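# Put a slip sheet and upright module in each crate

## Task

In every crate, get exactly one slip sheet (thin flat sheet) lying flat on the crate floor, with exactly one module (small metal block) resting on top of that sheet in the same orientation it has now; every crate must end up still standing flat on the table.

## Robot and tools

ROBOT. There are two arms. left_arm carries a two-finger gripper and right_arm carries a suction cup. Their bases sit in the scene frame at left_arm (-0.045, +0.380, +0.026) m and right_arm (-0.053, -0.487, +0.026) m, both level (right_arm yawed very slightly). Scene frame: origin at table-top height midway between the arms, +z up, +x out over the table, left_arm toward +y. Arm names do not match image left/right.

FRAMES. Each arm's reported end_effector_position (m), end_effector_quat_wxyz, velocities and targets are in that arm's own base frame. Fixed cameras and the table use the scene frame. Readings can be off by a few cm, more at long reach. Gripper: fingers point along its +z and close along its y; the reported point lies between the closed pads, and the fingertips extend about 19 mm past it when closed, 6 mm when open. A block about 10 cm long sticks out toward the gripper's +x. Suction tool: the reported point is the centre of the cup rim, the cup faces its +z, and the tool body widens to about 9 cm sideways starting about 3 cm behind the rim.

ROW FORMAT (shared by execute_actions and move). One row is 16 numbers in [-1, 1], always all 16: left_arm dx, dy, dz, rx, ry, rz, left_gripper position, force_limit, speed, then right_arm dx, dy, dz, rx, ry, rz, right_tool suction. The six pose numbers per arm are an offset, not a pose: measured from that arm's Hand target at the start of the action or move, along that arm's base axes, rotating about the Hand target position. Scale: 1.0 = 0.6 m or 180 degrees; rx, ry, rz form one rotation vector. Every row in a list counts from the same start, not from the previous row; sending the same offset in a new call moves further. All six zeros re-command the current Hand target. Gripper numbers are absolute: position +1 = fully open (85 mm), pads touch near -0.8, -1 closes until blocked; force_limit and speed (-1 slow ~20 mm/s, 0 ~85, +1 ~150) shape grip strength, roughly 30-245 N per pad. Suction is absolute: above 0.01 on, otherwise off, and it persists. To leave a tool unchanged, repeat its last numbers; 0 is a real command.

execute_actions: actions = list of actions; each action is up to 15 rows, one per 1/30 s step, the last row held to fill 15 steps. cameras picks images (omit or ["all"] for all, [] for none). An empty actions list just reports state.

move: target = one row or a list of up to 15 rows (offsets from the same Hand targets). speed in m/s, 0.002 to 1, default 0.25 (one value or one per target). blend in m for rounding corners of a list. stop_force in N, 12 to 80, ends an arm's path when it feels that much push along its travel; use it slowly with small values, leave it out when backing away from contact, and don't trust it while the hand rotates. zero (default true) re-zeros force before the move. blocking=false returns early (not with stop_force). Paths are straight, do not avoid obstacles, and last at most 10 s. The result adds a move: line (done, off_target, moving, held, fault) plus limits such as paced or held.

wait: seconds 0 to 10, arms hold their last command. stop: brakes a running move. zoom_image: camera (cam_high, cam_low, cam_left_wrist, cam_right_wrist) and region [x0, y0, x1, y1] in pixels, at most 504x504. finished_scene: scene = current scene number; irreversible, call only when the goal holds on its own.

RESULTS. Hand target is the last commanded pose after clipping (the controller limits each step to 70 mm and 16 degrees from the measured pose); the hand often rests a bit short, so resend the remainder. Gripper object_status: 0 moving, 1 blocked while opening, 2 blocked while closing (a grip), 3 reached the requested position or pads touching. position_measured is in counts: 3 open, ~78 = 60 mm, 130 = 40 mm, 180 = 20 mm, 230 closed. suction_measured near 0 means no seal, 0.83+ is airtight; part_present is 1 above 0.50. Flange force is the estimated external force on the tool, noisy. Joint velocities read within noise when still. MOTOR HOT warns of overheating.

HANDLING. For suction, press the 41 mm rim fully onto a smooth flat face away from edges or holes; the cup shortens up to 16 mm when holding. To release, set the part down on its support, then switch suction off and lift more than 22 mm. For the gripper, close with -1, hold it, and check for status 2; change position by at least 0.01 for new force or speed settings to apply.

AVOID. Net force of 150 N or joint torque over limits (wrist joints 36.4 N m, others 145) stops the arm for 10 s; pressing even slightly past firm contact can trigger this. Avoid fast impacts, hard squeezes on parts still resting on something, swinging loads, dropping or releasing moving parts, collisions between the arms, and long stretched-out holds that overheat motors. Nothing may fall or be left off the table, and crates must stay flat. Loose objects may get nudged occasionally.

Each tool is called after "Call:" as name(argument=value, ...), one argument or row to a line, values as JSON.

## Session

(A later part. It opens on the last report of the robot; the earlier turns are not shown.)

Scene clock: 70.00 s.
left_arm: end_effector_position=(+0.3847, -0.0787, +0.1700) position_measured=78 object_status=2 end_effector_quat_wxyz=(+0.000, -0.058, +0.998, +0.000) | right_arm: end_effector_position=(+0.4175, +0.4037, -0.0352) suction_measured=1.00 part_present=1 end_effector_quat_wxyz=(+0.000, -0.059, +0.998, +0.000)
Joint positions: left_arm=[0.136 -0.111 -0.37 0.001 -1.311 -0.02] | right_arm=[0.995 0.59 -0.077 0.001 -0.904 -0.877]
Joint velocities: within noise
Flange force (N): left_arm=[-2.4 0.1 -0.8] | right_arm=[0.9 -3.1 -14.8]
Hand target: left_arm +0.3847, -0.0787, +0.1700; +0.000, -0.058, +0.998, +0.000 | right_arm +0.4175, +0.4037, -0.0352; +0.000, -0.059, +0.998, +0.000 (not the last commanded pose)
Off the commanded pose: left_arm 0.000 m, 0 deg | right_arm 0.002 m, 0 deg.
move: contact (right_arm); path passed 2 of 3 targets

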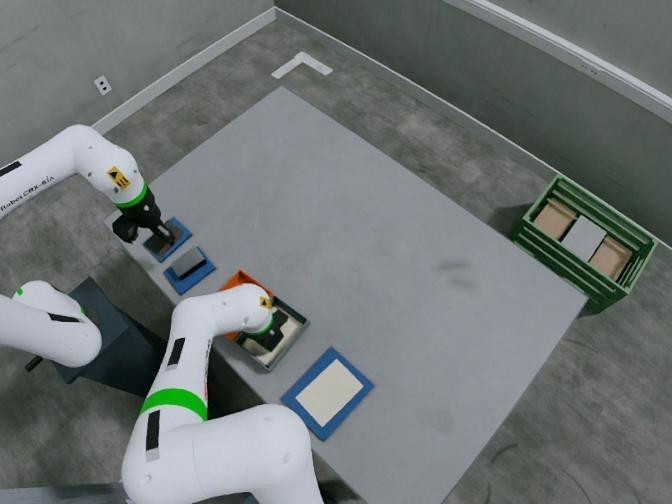

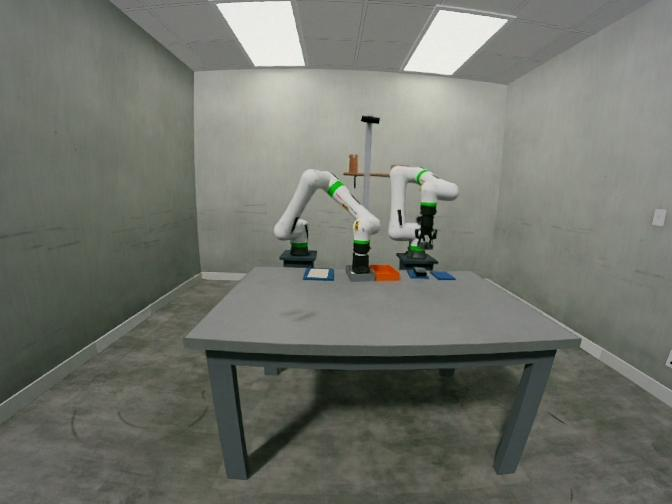

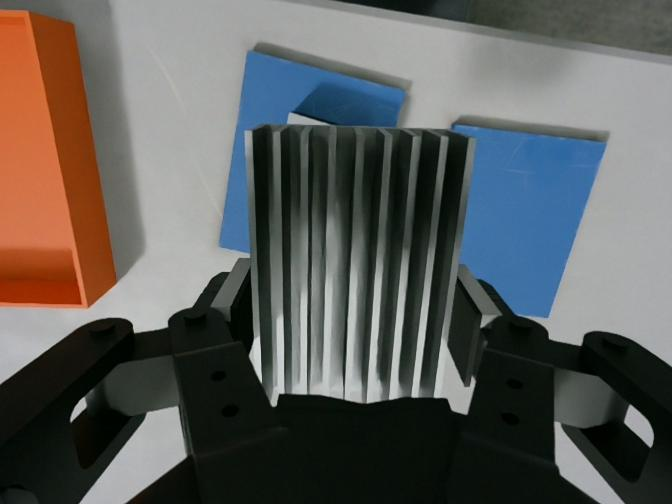

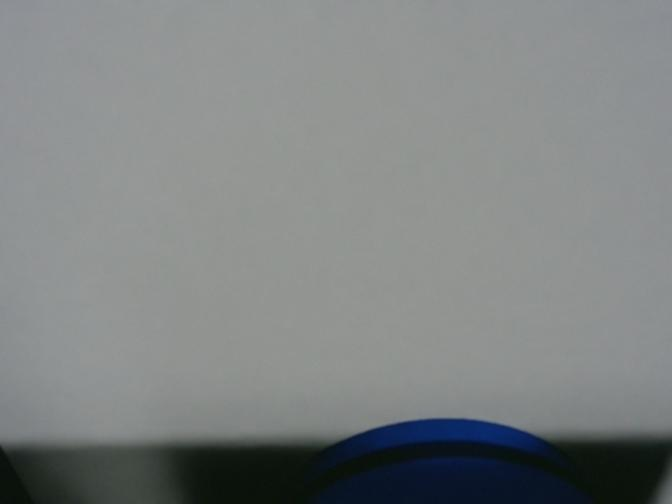

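Call:
execute_actions(
  actions=[
    [[0,0,0,0,0,0,-1,-0.5,-1, 0,0,0.002,0,0,0,0]],
    [[0,0,0,0,0,0,-1,-0.5,-1, 0,0,0.004,0,0,0,0]],
  ],
  cameras=[],
)

Call:
move(
  target=[
    [0,0,0,0,0,0,-1,-0.5,-1, 0,0,0.06,0,0,0,0],
    [0,0,0,0,0,0,-1,-0.5,-1, 0,0,0.25,0,0,0,0],
    [0,0,0,0,0,0,-1,-0.5,-1, 0.02,0.09,0.58,0,0,0,0],
  ],
  speed=[0.06,0.15,0.3],
  blend=[0,0.03,0],
)

Scene clock: 71.70 s.
left_arm: end_effector_position=(+0.3847, -0.0787, +0.1700) position_measured=78 object_status=2 end_effector_quat_wxyz=(+0.000, -0.058, +0.998, +0.000) | right_arm: end_effector_position=(+0.4175, +0.4037, -0.0316) suction_measured=0.00 part_present=0 end_effector_quat_wxyz=(+0.000, -0.059, +0.998, +0.000)
Joint positions: left_arm=[0.136 -0.111 -0.37 0.001 -1.311 -0.02] | right_arm=[0.995 0.584 -0.075 0.001 -0.911 -0.877]
Joint velocities: within noise
Flange force (N): left_arm=[-3.1 -1.0 -0.8] | right_arm=[-0.9 -2.1 -7.6]
Flange force at the end of the 1st action (N): left_arm=[-3.2 -0.3 -1.7] | right_arm=[-0.6 -2.3 -16.2]
Hand target: left_arm +0.3847, -0.0787, +0.1700; +0.000, -0.058, +0.998, +0.000 | right_arm +0.4175, +0.4037, -0.0316; +0.000, -0.059, +0.998, +0.000
Off the commanded pose: left_arm 0.000 m, 0 deg | right_arm 0.000 m, 0 deg.
Step readings (end_effector_position of left_arm | right_arm; steps 1 to 15: 1st action; 16 to 30: 2nd action):
0: (+0.3847, -0.0787, +0.1700) | (+0.4175, +0.4037, -0.0352)
1: (+0.3847, -0.0787, +0.1700) | (+0.4175, +0.4037, -0.0352)
2: (+0.3847, -0.0787, +0.1700) | (+0.4175, +0.4036, -0.0351)
4: (+0.3847, -0.0787, +0.1700) | (+0.4175, +0.4036, -0.0345)
8: (+0.3847, -0.0787, +0.1700) | (+0.4175, +0.4036, -0.0341)
15: (+0.3847, -0.0787, +0.1700) | (+0.4175, +0.4037, -0.0340)
16: (+0.3847, -0.0787, +0.1700) | (+0.4175, +0.4037, -0.0339)
17: (+0.3847, -0.0787, +0.1700) | (+0.4175, +0.4036, -0.0335)
19: (+0.3847, -0.0787, +0.1700) | (+0.4175, +0.4037, -0.0323)
23: (+0.3847, -0.0787, +0.1700) | (+0.4175, +0.4037, -0.0317)
30: (+0.3847, -0.0787, +0.1700) | (+0.4175, +0.4037, -0.0316)
No camera images: "cameras" was empty.

Scene clock: 74.47 s.
left_arm: end_effector_position=(+0.3847, -0.0787, +0.1700) position_measured=78 object_status=2 end_effector_quat_wxyz=(+0.000, -0.058, +0.998, +0.000) | right_arm: end_effector_position=(+0.4295, +0.4577, +0.3164) suction_measured=0.00 part_present=0 end_effector_quat_wxyz=(+0.000, -0.059, +0.998, +0.000)
Joint positions: left_arm=[0.136 -0.111 -0.37 0.001 -1.311 -0.02] | right_arm=[1.026 0.478 0.623 0.001 -1.716 -0.908]
Joint velocities: within noise
Flange force (N): left_arm=[-2.6 -0.4 -0.5] | right_arm=[-5.3 1.7 3.6]
Hand target: left_arm +0.3847, -0.0787, +0.1700; +0.000, -0.058, +0.998, +0.000 | right_arm +0.4295, +0.4577, +0.3164; +0.000, -0.059, +0.998, +0.000
Off the commanded pose: left_arm 0.000 m, 0 deg | right_arm 0.000 m, 0 deg.
move: done

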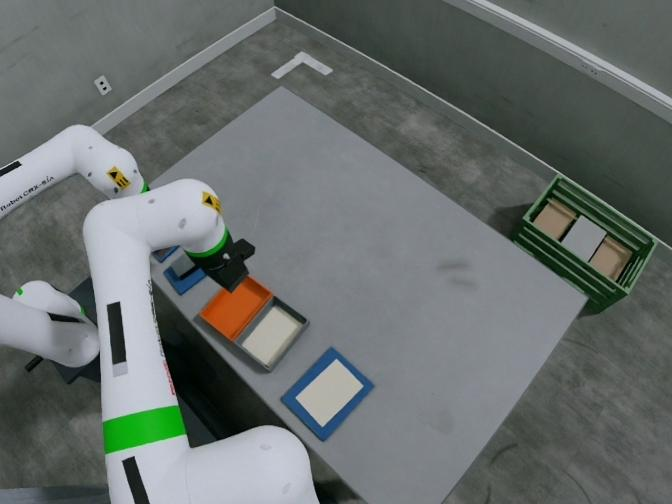

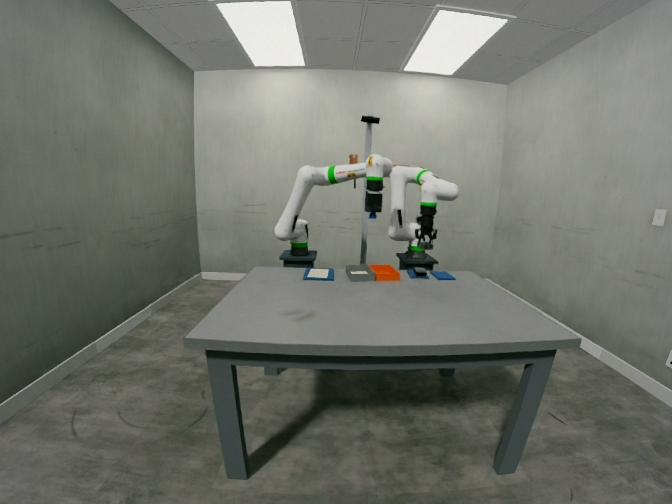

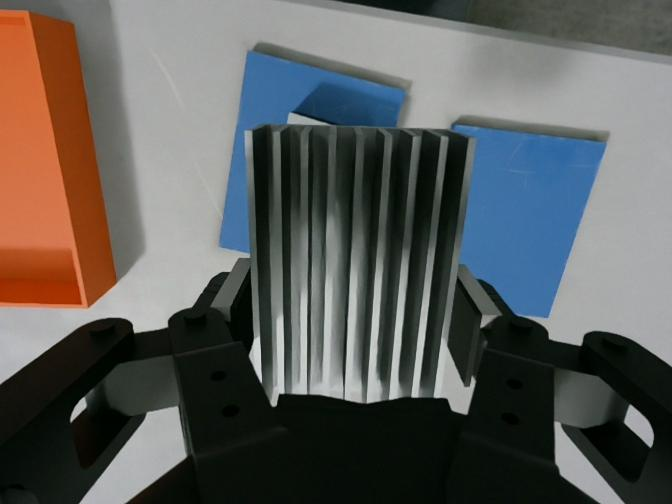

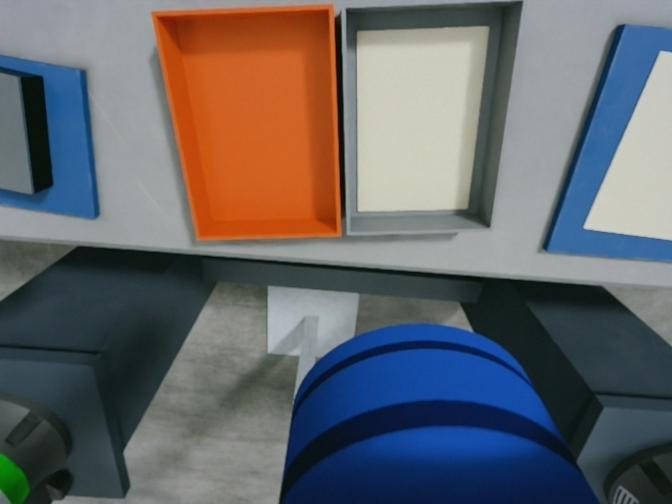

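Call:
zoom_image(
  camera="cam_right_wrist",
  region=[330, 0, 540, 250],
)

Call:
zoom_image(
  camera="cam_right_wrist",
  region=[140, 0, 350, 250],
)

Scaled by 2.016 from the camera's 672x504 image, which has a finer 960x720 frame.

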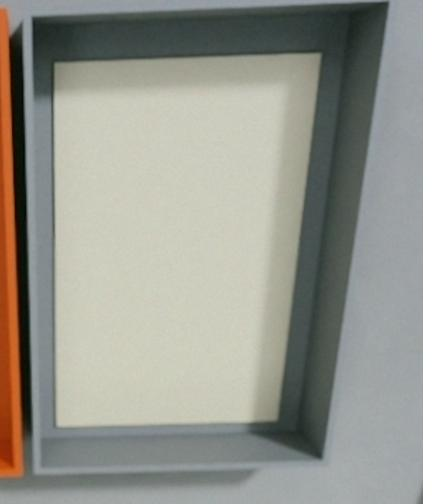

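Scaled by 2.016 from the camera's 672x504 image, which has a finer 960x720 frame.

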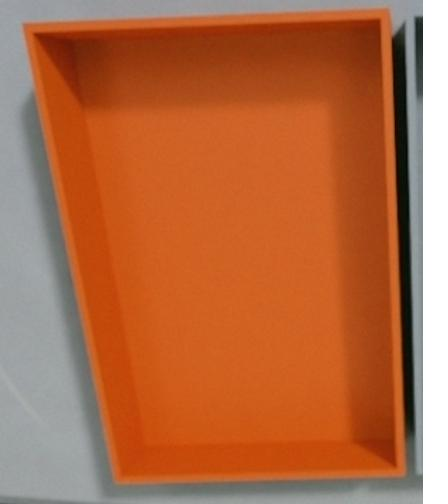

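Call:
move(
  target=[0.059,-0.6402,0.0,0,0,0,-1,-0.5,-1, 0.0347,-0.5127,-0.0732,0,0,-0.0376,0],
  speed=0.3,
)

Call:
zoom_image(
  camera="cam_right_wrist",
  region=[200, 0, 480, 300],
)

Scene clock: 82.67 s.
left_arm: end_effector_position=(+0.4201, -0.4628, +0.1700) position_measured=78 object_status=2 end_effector_quat_wxyz=(+0.000, -0.058, +0.998, +0.000) | right_arm: end_effector_position=(+0.4503, +0.1501, +0.2725) suction_measured=0.00 part_present=0 end_effector_quat_wxyz=(+0.000, +0.000, +1.000, +0.000)
Joint positions: left_arm=[-0.624 0.472 0.314 0 -1.412 0.74] | right_arm=[0.6 0.067 0.005 0.001 -1.509 -0.6]
Joint velocities: within noise
Flange force (N): left_arm=[-4.2 -5.3 0.2] | right_arm=[-3.3 -1.4 5.9]
Hand target: left_arm +0.4201, -0.4628, +0.1700; +0.000, -0.058, +0.998, +0.000 | right_arm +0.4503, +0.1501, +0.2725; +0.000, +0.000, +1.000, +0.000
Off the commanded pose: left_arm 0.000 m, 0 deg | right_arm 0.000 m, 0 deg.
move: done

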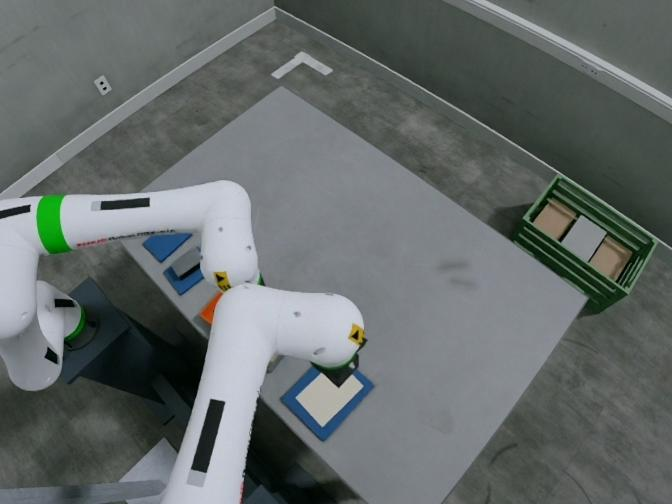

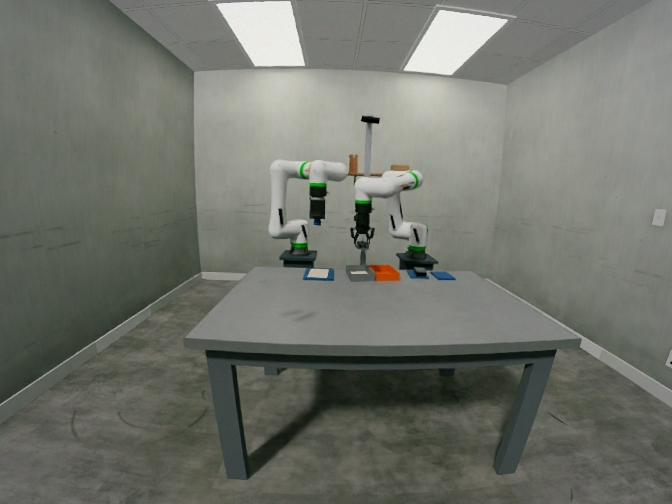

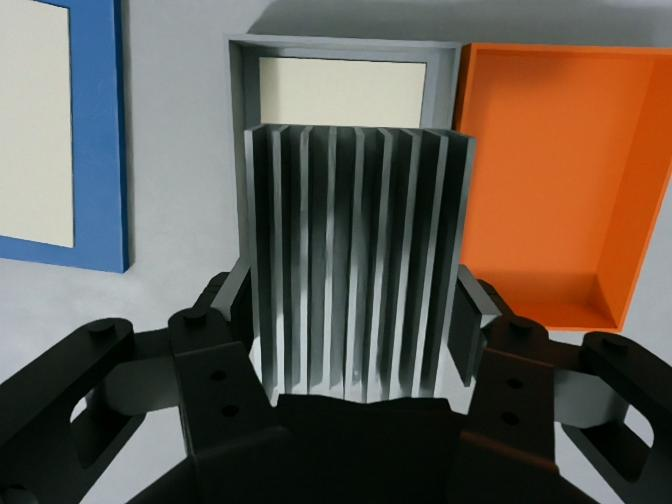

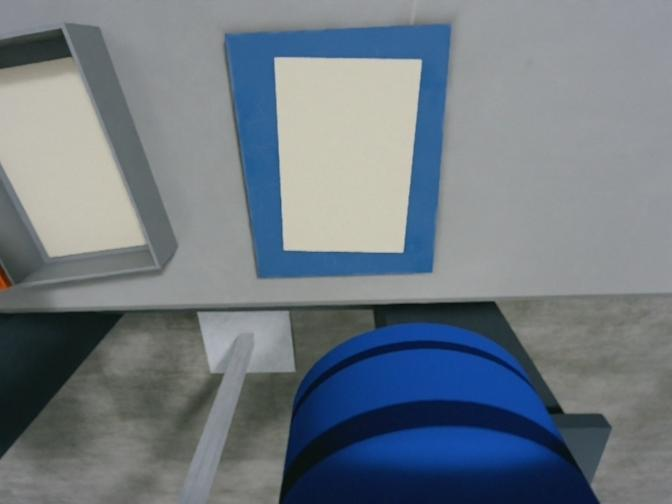

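Scaled by 1.680 from the camera's 672x504 image, which has a finer 960x720 frame.

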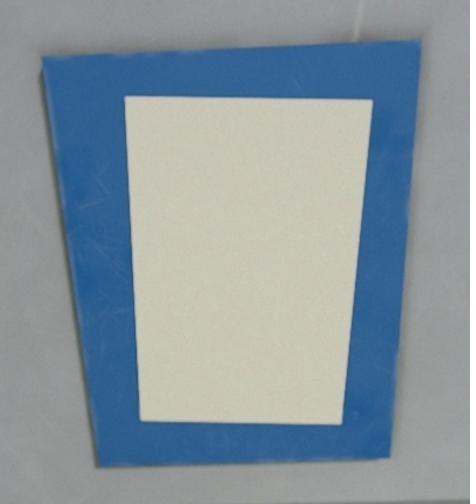

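Call:
zoom_image(
  camera="cam_left_wrist",
  region=[210, 20, 500, 300],
)

Scaled by 1.738 from the camera's 672x504 image, which has a finer 960x720 frame.

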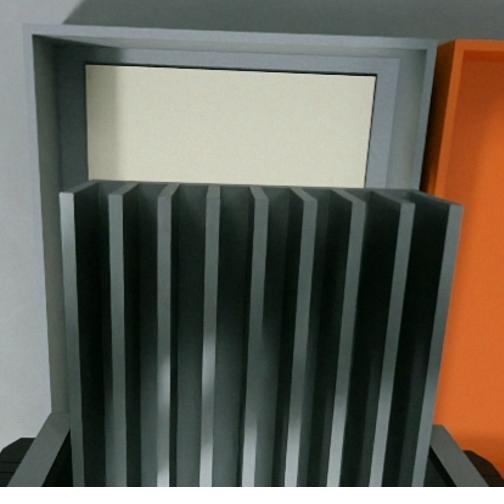

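Call:
move(
  target=[0.001,-0.0083,-0.225,0,0,0,-1,-0.5,-1, -0.0832,0.0293,-0.4375,0,0,-0.0183,0],
  speed=0.2,
  cameras=["cam_left_wrist", "cam_right_wrist", "cam_low"],
)

Call:
zoom_image(
  camera="cam_low",
  region=[332, 225, 412, 290],
)

Scene clock: 86.87 s.
left_arm: end_effector_position=(+0.4207, -0.4678, +0.0350) position_measured=78 object_status=2 end_effector_quat_wxyz=(+0.000, -0.058, +0.998, +0.000) | right_arm: end_effector_position=(+0.4004, +0.1676, +0.0101) suction_measured=0.00 part_present=0 end_effector_quat_wxyz=(+0.000, +0.029, +1.000, +0.000)
Joint positions: left_arm=[-0.63 0.581 0.148 0 -1.137 0.746] | right_arm=[0.701 0.217 -0.494 0.001 -0.86 -0.759]
Joint velocities: within noise
Flange force (N): left_arm=[-5.2 -6.7 1.8] | right_arm=[-2.9 -2.4 6.4]
Hand target: left_arm +0.4207, -0.4678, +0.0350; +0.000, -0.058, +0.998, +0.000 | right_arm +0.4004, +0.1676, +0.0100; +0.000, +0.029, +1.000, +0.000
Off the commanded pose: left_arm 0.000 m, 0 deg | right_arm 0.000 m, 0 deg.
move: done
Images, in order (width x height): cam_low 672x504, cam_left_wrist 672x504, cam_right_wrist 672x504.

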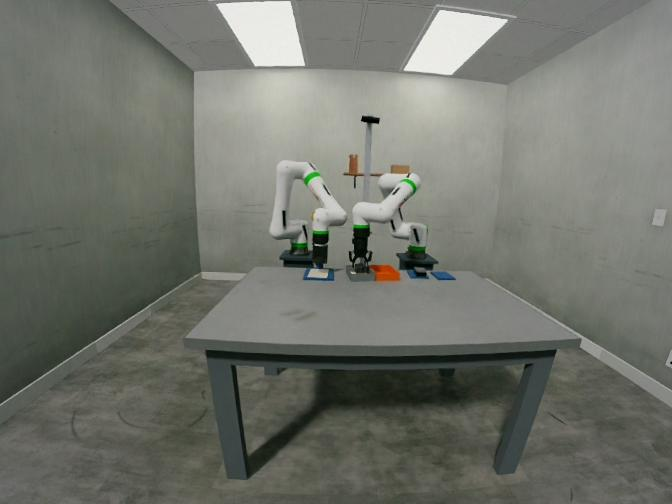

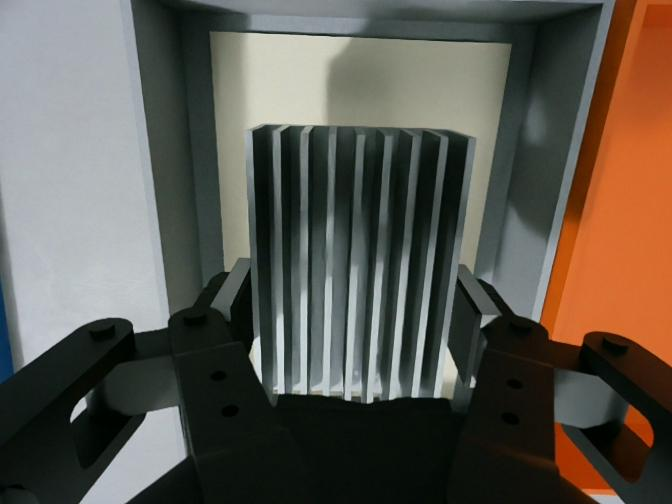

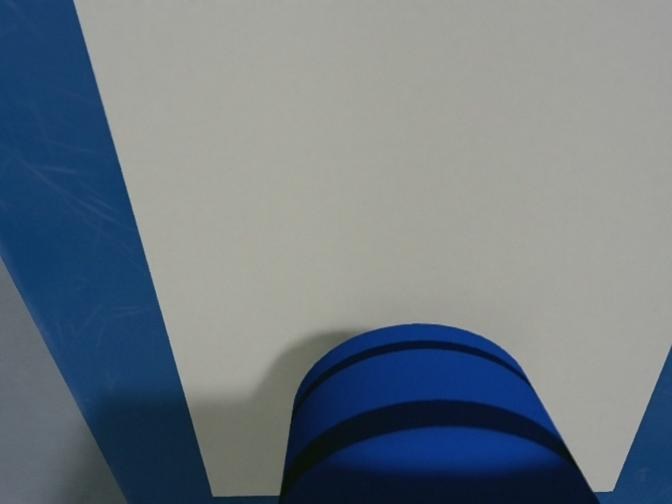

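Scaled by 6.300 from the camera's 672x504 image, which has a finer 960x720 frame.

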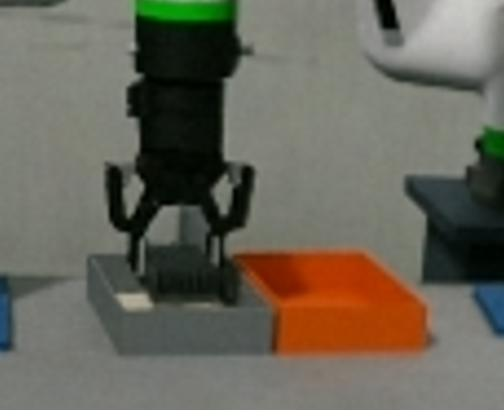

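Call:
move(
  target=[0,0,-0.055,0,0,0,-1,-0.5,-1, 0,0,-0.045,0,0,0,1],
  speed=0.02,
  stop_force=12,
  cameras=["cam_left_wrist", "cam_right_wrist", "cam_low"],
)

Scene clock: 90.27 s.
left_arm: end_effector_position=(+0.4208, -0.4679, +0.0050) position_measured=78 object_status=2 end_effector_quat_wxyz=(+0.000, -0.058, +0.998, +0.000) | right_arm: end_effector_position=(+0.4004, +0.1676, -0.0170) suction_measured=1.00 part_present=1 end_effector_quat_wxyz=(+0.000, +0.029, +1.000, +0.000)
Joint positions: left_arm=[-0.63 0.614 0.122 0 -1.078 0.747] | right_arm=[0.701 0.268 -0.513 0.001 -0.791 -0.759]
Joint velocities: within noise
Flange force (N): left_arm=[-1.1 0.3 -33.8] | right_arm=[-3.6 -2.5 7.8]
Hand target: left_arm +0.4208, -0.4679, +0.0049; +0.000, -0.058, +0.998, +0.000 (not the last commanded pose) | right_arm +0.4004, +0.1676, -0.0170; +0.000, +0.029, +1.000, +0.000
Off the commanded pose: left_arm 0.003 m, 0 deg | right_arm 0.000 m, 0 deg.
move: contact (left_arm)
Images, in order (width x height): cam_low 672x504, cam_left_wrist 672x504, cam_right_wrist 672x504.

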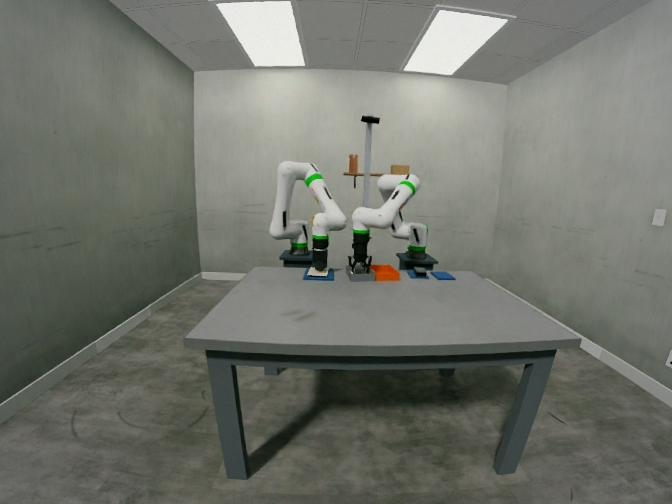

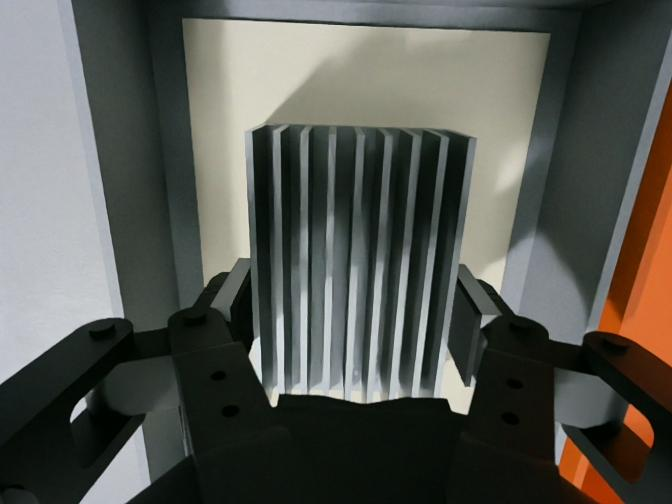

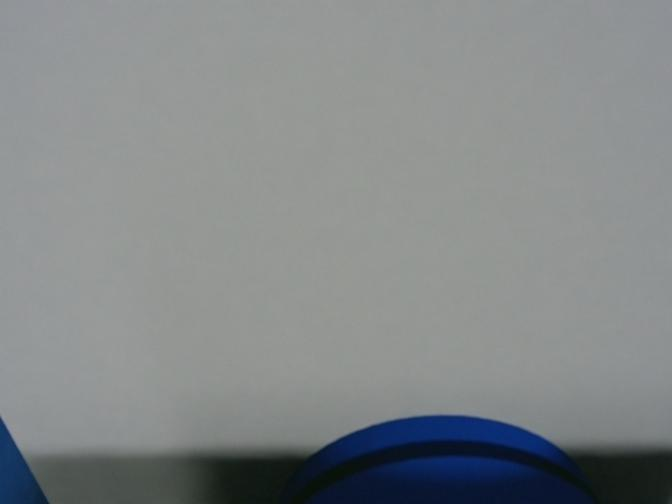

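Call:
execute_actions(
  actions=[
    [[0,0,0.0012,0,0,0,-1,-0.5,-1, 0,0,0.005,0,0,0,1]],
    [[0,0,0.0,0,0,0,0.64,-0.5,-0.8, 0,0,0.02,0,0,0,1]],
    [[0,0,0.0,0,0,0,0.64,-0.5,-0.8, 0,0,0.03,0,0,0,1]],
  ],
  cameras=["cam_left_wrist"],
)

Scene clock: 94.37 s.
left_arm: end_effector_position=(+0.4208, -0.4679, +0.0057) position_measured=48 object_status=3 end_effector_quat_wxyz=(+0.000, -0.058, +0.998, +0.000) | right_arm: end_effector_position=(+0.4004, +0.1676, +0.0160) suction_measured=1.00 part_present=1 end_effector_quat_wxyz=(+0.000, +0.029, +1.000, +0.000)
Joint positions: left_arm=[-0.63 0.613 0.123 0 -1.08 0.747] | right_arm=[0.701 0.206 -0.489 0.001 -0.876 -0.759]
Joint velocities: within noise
Flange force (N): left_arm=[-3.4 -5.4 -0.1] | right_arm=[-3.3 -1.6 7.5]
Flange force at the end of the 1st action (N): left_arm=[-3.6 -6.3 -4.1] | right_arm=[-3.0 -2.3 7.0]
Flange force at the end of the 2nd action (N): left_arm=[-5.5 -6.7 -0.1] | right_arm=[-4.1 -2.1 7.1]
Hand target: left_arm +0.4208, -0.4679, +0.0057; +0.000, -0.058, +0.998, +0.000 | right_arm +0.4004, +0.1676, +0.0160; +0.000, +0.029, +1.000, +0.000
Off the commanded pose: left_arm 0.000 m, 0 deg | right_arm 0.000 m, 0 deg.
Step readings (end_effector_position of left_arm | right_arm; steps 1 to 15: 1st action; 16 to 30: 2nd action; 31 to 45: 3rd action):
0: (+0.4208, -0.4679, +0.0049) | (+0.4004, +0.1676, -0.0170)
1: (+0.4208, -0.4679, +0.0049) | (+0.4004, +0.1676, -0.0170)
2: (+0.4208, -0.4678, +0.0049) | (+0.4003, +0.1676, -0.0165)
4: (+0.4206, -0.4677, +0.0050) | (+0.4003, +0.1676, -0.0150)
8: (+0.4206, -0.4677, +0.0053) | (+0.4004, +0.1676, -0.0142)
15: (+0.4208, -0.4678, +0.0055) | (+0.4004, +0.1676, -0.0140)
16: (+0.4208, -0.4678, +0.0056) | (+0.4004, +0.1676, -0.0139)
17: (+0.4208, -0.4678, +0.0056) | (+0.4003, +0.1676, -0.0124)
19: (+0.4208, -0.4678, +0.0056) | (+0.4005, +0.1677, -0.0064)
23: (+0.4208, -0.4678, +0.0056) | (+0.4004, +0.1676, -0.0026)
30: (+0.4208, -0.4678, +0.0057) | (+0.4004, +0.1676, -0.0020)
31: (+0.4208, -0.4678, +0.0057) | (+0.4004, +0.1676, -0.0019)
32: (+0.4208, -0.4678, +0.0057) | (+0.4003, +0.1676, +0.0001)
34: (+0.4208, -0.4678, +0.0057) | (+0.4006, +0.1678, +0.0086)
38: (+0.4208, -0.4679, +0.0057) | (+0.4004, +0.1676, +0.0151)
45: (+0.4208, -0.4679, +0.0057) | (+0.4004, +0.1676, +0.0160)
Images, in order (width x height): cam_left_wrist 672x504.

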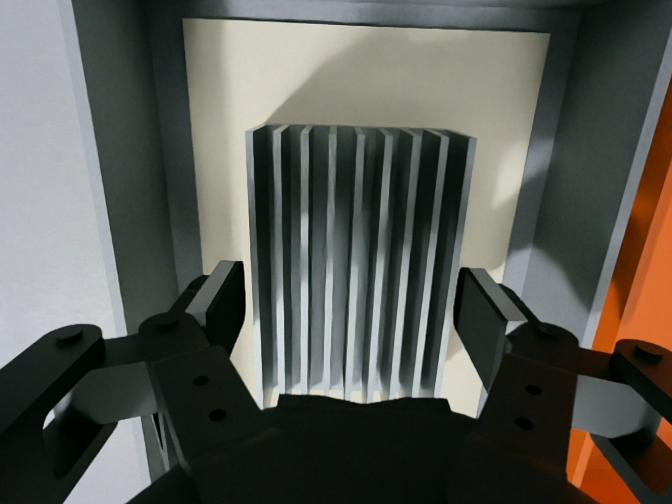

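Call:
move(
  target=[
    [0,0,0.2238,0,0,0,0.64,-0.5,-0.8, 0,0,0.1467,0,0,0,1],
    [-0.02,0.363,0.2238,0,0,-0.04,0.64,-0.5,-0.8, 0,0.1,0.1467,0,0,0.01,1],
    [-0.041,0.6115,0.16,0,0,-0.0725,0.64,-0.5,-0.8, 0,0.6335,0.1467,0,0,0.0583,1],
    [-0.041,0.6115,0.16,0,0,-0.0725,1,-0.5,1, 0,0.6335,0.0,0,0,0.0583,1],
  ],
  speed=[0.15,0.3,0.3,0.12],
  blend=[0.02,0.05,0.02,0],
)

Call:
zoom_image(
  camera="cam_high",
  region=[190, 255, 290, 350],
)

Call:
zoom_image(
  camera="cam_low",
  region=[340, 250, 410, 290],
)

Scene clock: 99.33 s.
left_arm: end_effector_position=(+0.3962, -0.1010, +0.1017) position_measured=3 object_status=3 end_effector_quat_wxyz=(+0.000, +0.056, +0.998, -0.001) | right_arm: end_effector_position=(+0.4004, +0.5477, +0.0160) suction_measured=1.00 part_present=1 end_effector_quat_wxyz=(+0.000, -0.063, +0.998, +0.000)
Joint positions: left_arm=[0.075 -0.007 -0.441 0.001 -1.135 -0.187] | right_arm=[1.133 0.734 0.306 0.001 -1.143 -1.007]
Joint velocities: within noise
Flange force (N): left_arm=[-2.8 0.1 -2.8] | right_arm=[-2.8 -0.9 5.4]
Hand target: left_arm +0.3962, -0.1010, +0.1017; +0.000, +0.056, +0.998, -0.001 | right_arm +0.4004, +0.5477, +0.0160; +0.000, -0.063, +0.998, +0.000
Off the commanded pose: left_arm 0.000 m, 0 deg | right_arm 0.000 m, 0 deg.
move: done

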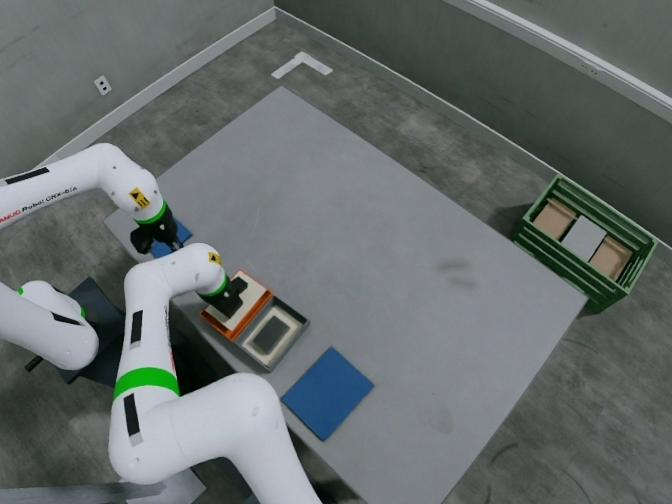

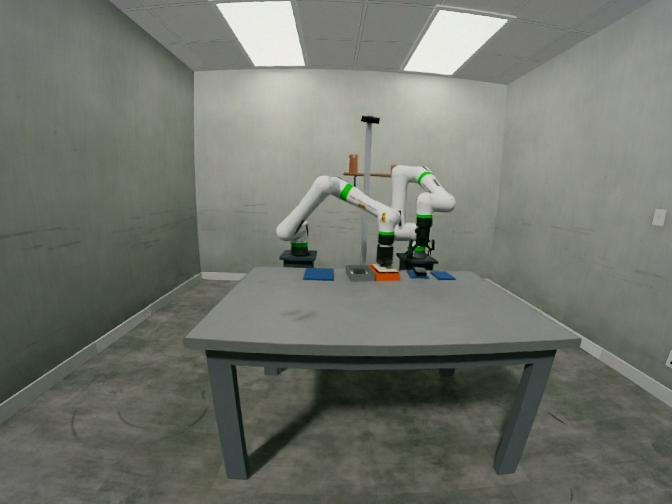

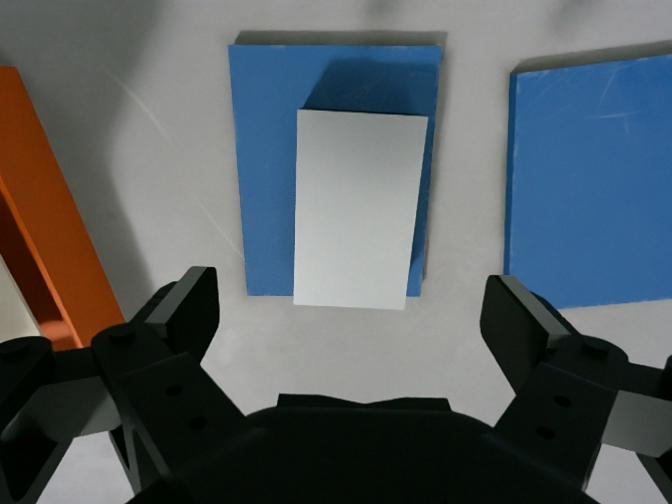

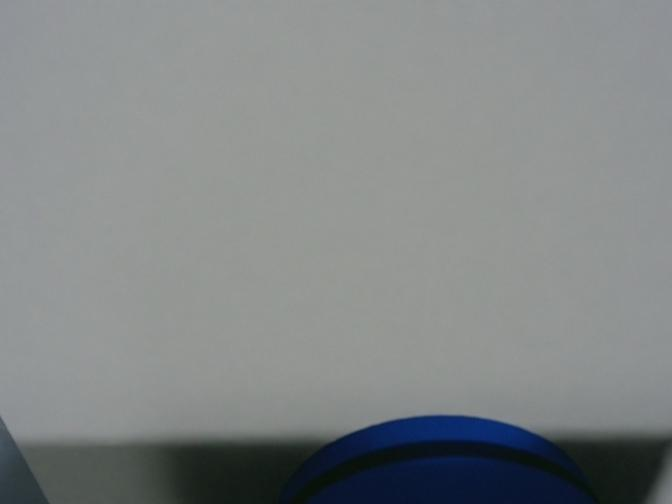

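Scaled by 5.040 from the camera's 672x504 image, which has a finer 960x720 frame.

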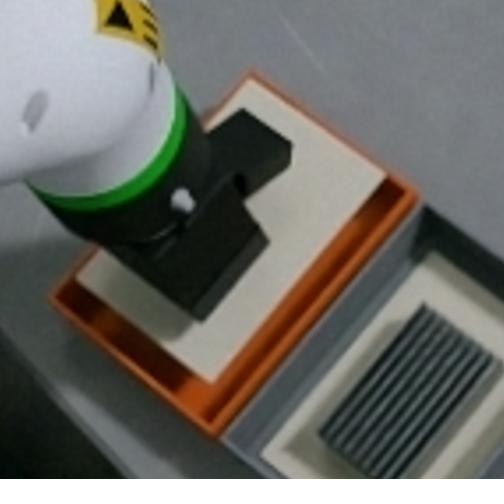

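Scaled by 7.200 from the camera's 672x504 image, which has a finer 960x720 frame.

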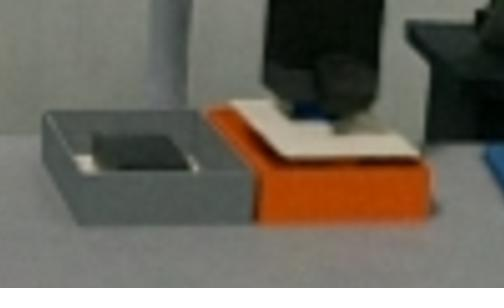

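Call:
zoom_image(
  camera="cam_high",
  region=[196, 296, 244, 344],
)

Call:
zoom_image(
  camera="cam_high",
  region=[230, 262, 278, 310],
)

Scaled by 10.500 from the camera's 672x504 image, which has a finer 960x720 frame.

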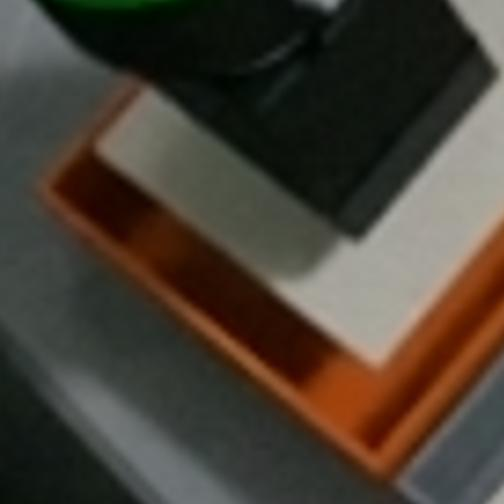

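Scaled by 10.500 from the camera's 672x504 image, which has a finer 960x720 frame.

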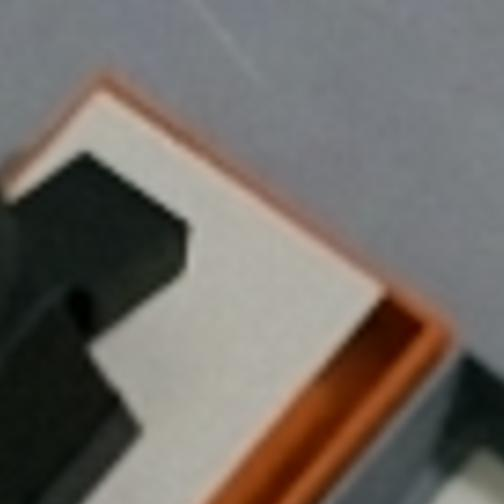

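Call:
move(
  target=[0.001,0.0073,-0.1478,0,0,-0.0044,1,-0.5,1, -0.0108,-0.0005,-0.01,0,0,0,1],
  speed=0.08,
)

Call:
zoom_image(
  camera="cam_high",
  region=[196, 296, 244, 344],
)

Call:
zoom_image(
  camera="cam_high",
  region=[230, 262, 278, 310],
)

Call:
zoom_image(
  camera="cam_low",
  region=[364, 255, 404, 285],
)

Scene clock: 103.57 s.
left_arm: end_effector_position=(+0.3968, -0.0966, +0.0130) position_measured=3 object_status=3 end_effector_quat_wxyz=(+0.000, +0.063, +0.998, -0.001) | right_arm: end_effector_position=(+0.3939, +0.5474, +0.0100) suction_measured=1.00 part_present=1 end_effector_quat_wxyz=(+0.000, -0.063, +0.998, +0.000)
Joint positions: left_arm=[0.086 0.121 -0.548 0.001 -0.901 -0.212] | right_arm=[1.141 0.731 0.286 0.001 -1.126 -1.016]
Joint velocities: within noise
Flange force (N): left_arm=[-3.0 0.4 -1.5] | right_arm=[-2.9 -0.5 5.6]
Hand target: left_arm +0.3968, -0.0966, +0.0130; +0.000, +0.063, +0.998, -0.001 | right_arm +0.3939, +0.5474, +0.0100; +0.000, -0.063, +0.998, +0.000
Off the commanded pose: left_arm 0.000 m, 0 deg | right_arm 0.000 m, 0 deg.
move: done

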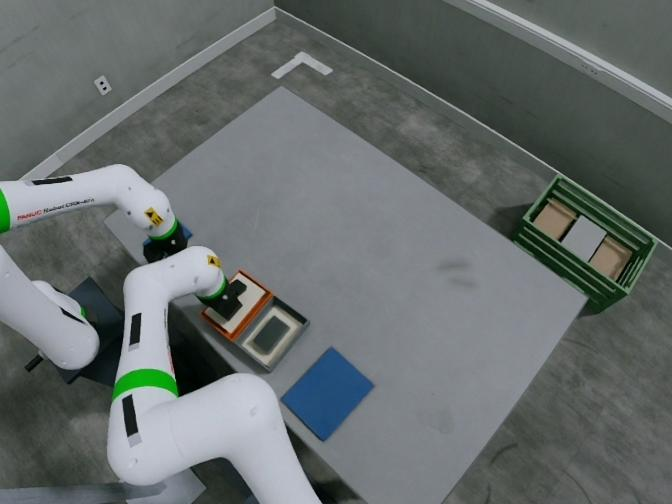

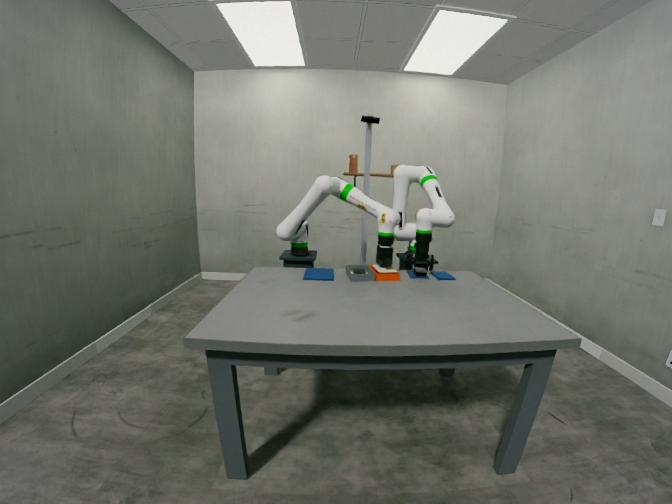

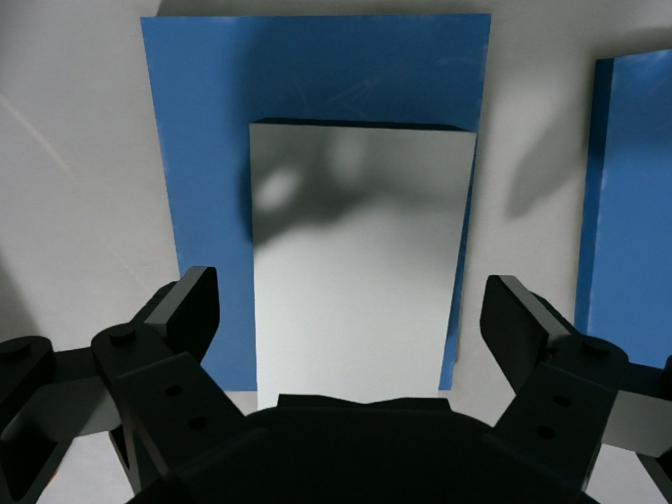

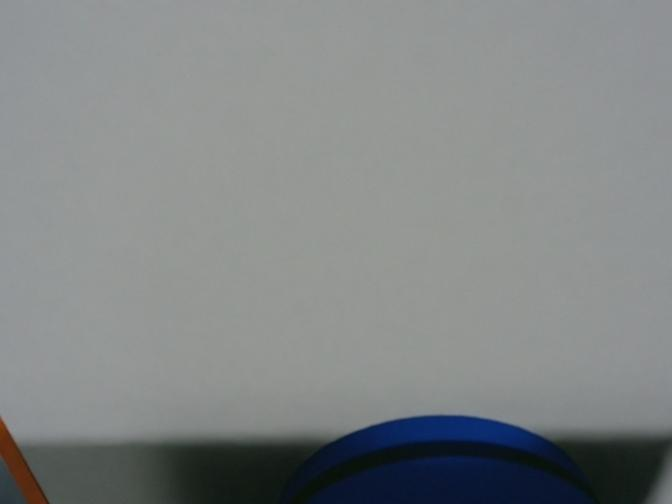

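Scaled by 10.500 from the camera's 672x504 image, which has a finer 960x720 frame.

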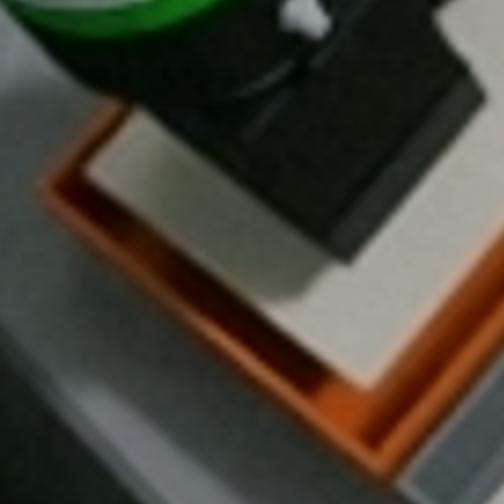

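Scaled by 10.500 from the camera's 672x504 image, which has a finer 960x720 frame.

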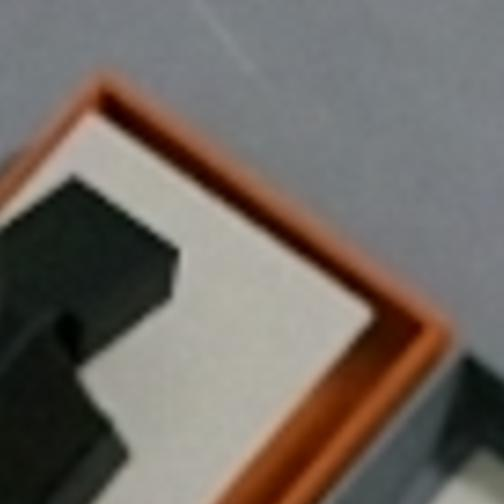

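Scaled by 12.600 from the camera's 672x504 image, which has a finer 960x720 frame.

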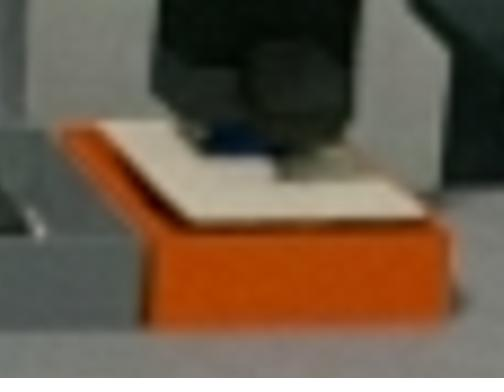

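Call:
move(
  target=[
    [0,0,0,0,0,0,-1,-0.5,-1, -0.0017,-0.0017,0,0,0,0,1],
    [0,0,0,0,0,0,-1,-0.5,-1, -0.0017,-0.0017,-0.0667,0,0,0,1],
    [0,0,0,0,0,0,-1,-0.5,-1, -0.0017,-0.0017,-0.08,0,0,0,1],
  ],
  speed=[0.02,0.04,0.012],
  stop_force=12,
)

Scene clock: 106.47 s.
left_arm: end_effector_position=(+0.3968, -0.0966, +0.0130) position_measured=78 object_status=2 end_effector_quat_wxyz=(+0.000, +0.063, +0.998, -0.001) | right_arm: end_effector_position=(+0.3930, +0.5465, -0.0344) suction_measured=1.00 part_present=1 end_effector_quat_wxyz=(+0.000, -0.063, +0.998, +0.000)
Joint positions: left_arm=[0.086 0.121 -0.548 0.001 -0.901 -0.212] | right_arm=[1.142 0.78 0.254 0.001 -1.045 -1.017]
Joint velocities: within noise
Flange force (N): left_arm=[3.8 3.1 -26.2] | right_arm=[0.8 -3.1 -13.8]
Hand target: left_arm +0.3968, -0.0966, +0.0130; +0.000, +0.063, +0.998, -0.001 | right_arm +0.3929, +0.5465, -0.0344; +0.000, -0.063, +0.998, +0.000 (not the last commanded pose)
Off the commanded pose: left_arm 0.000 m, 0 deg | right_arm 0.004 m, 0 deg.
move: contact (right_arm); path passed 2 of 3 targets

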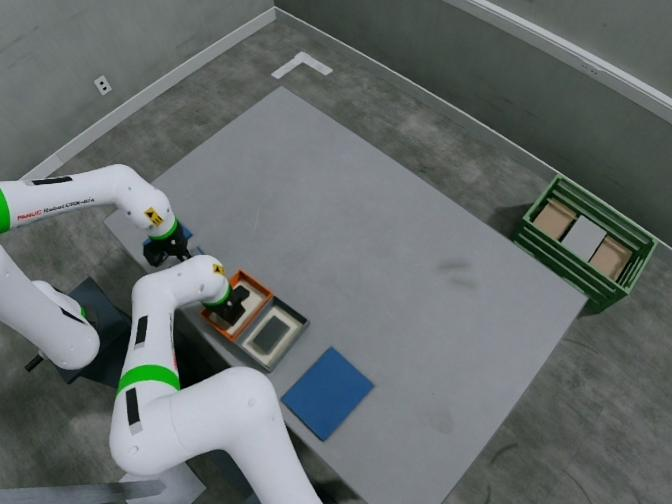

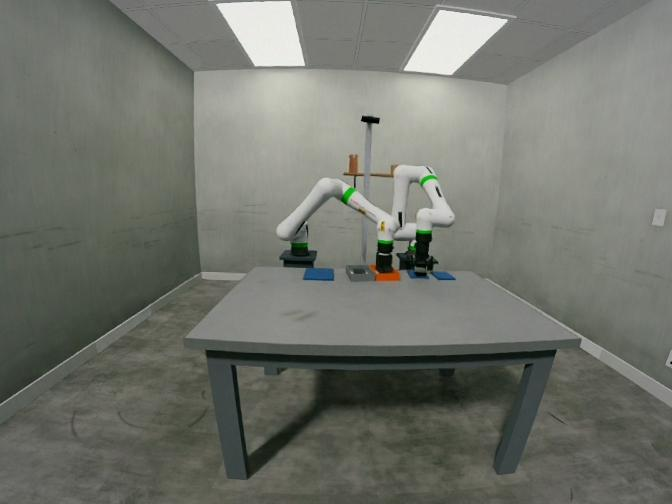

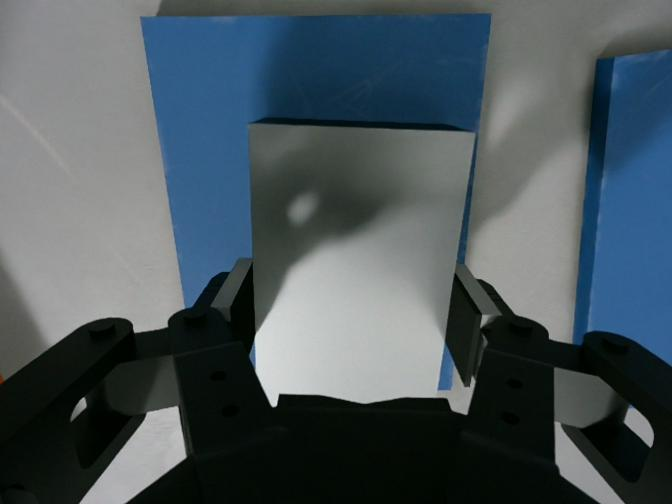

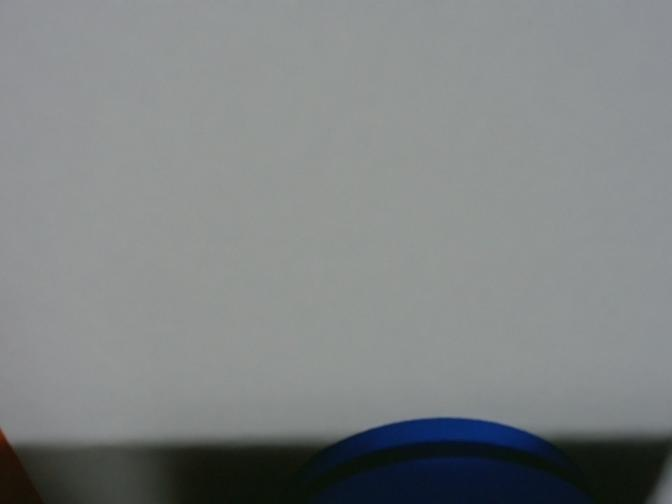

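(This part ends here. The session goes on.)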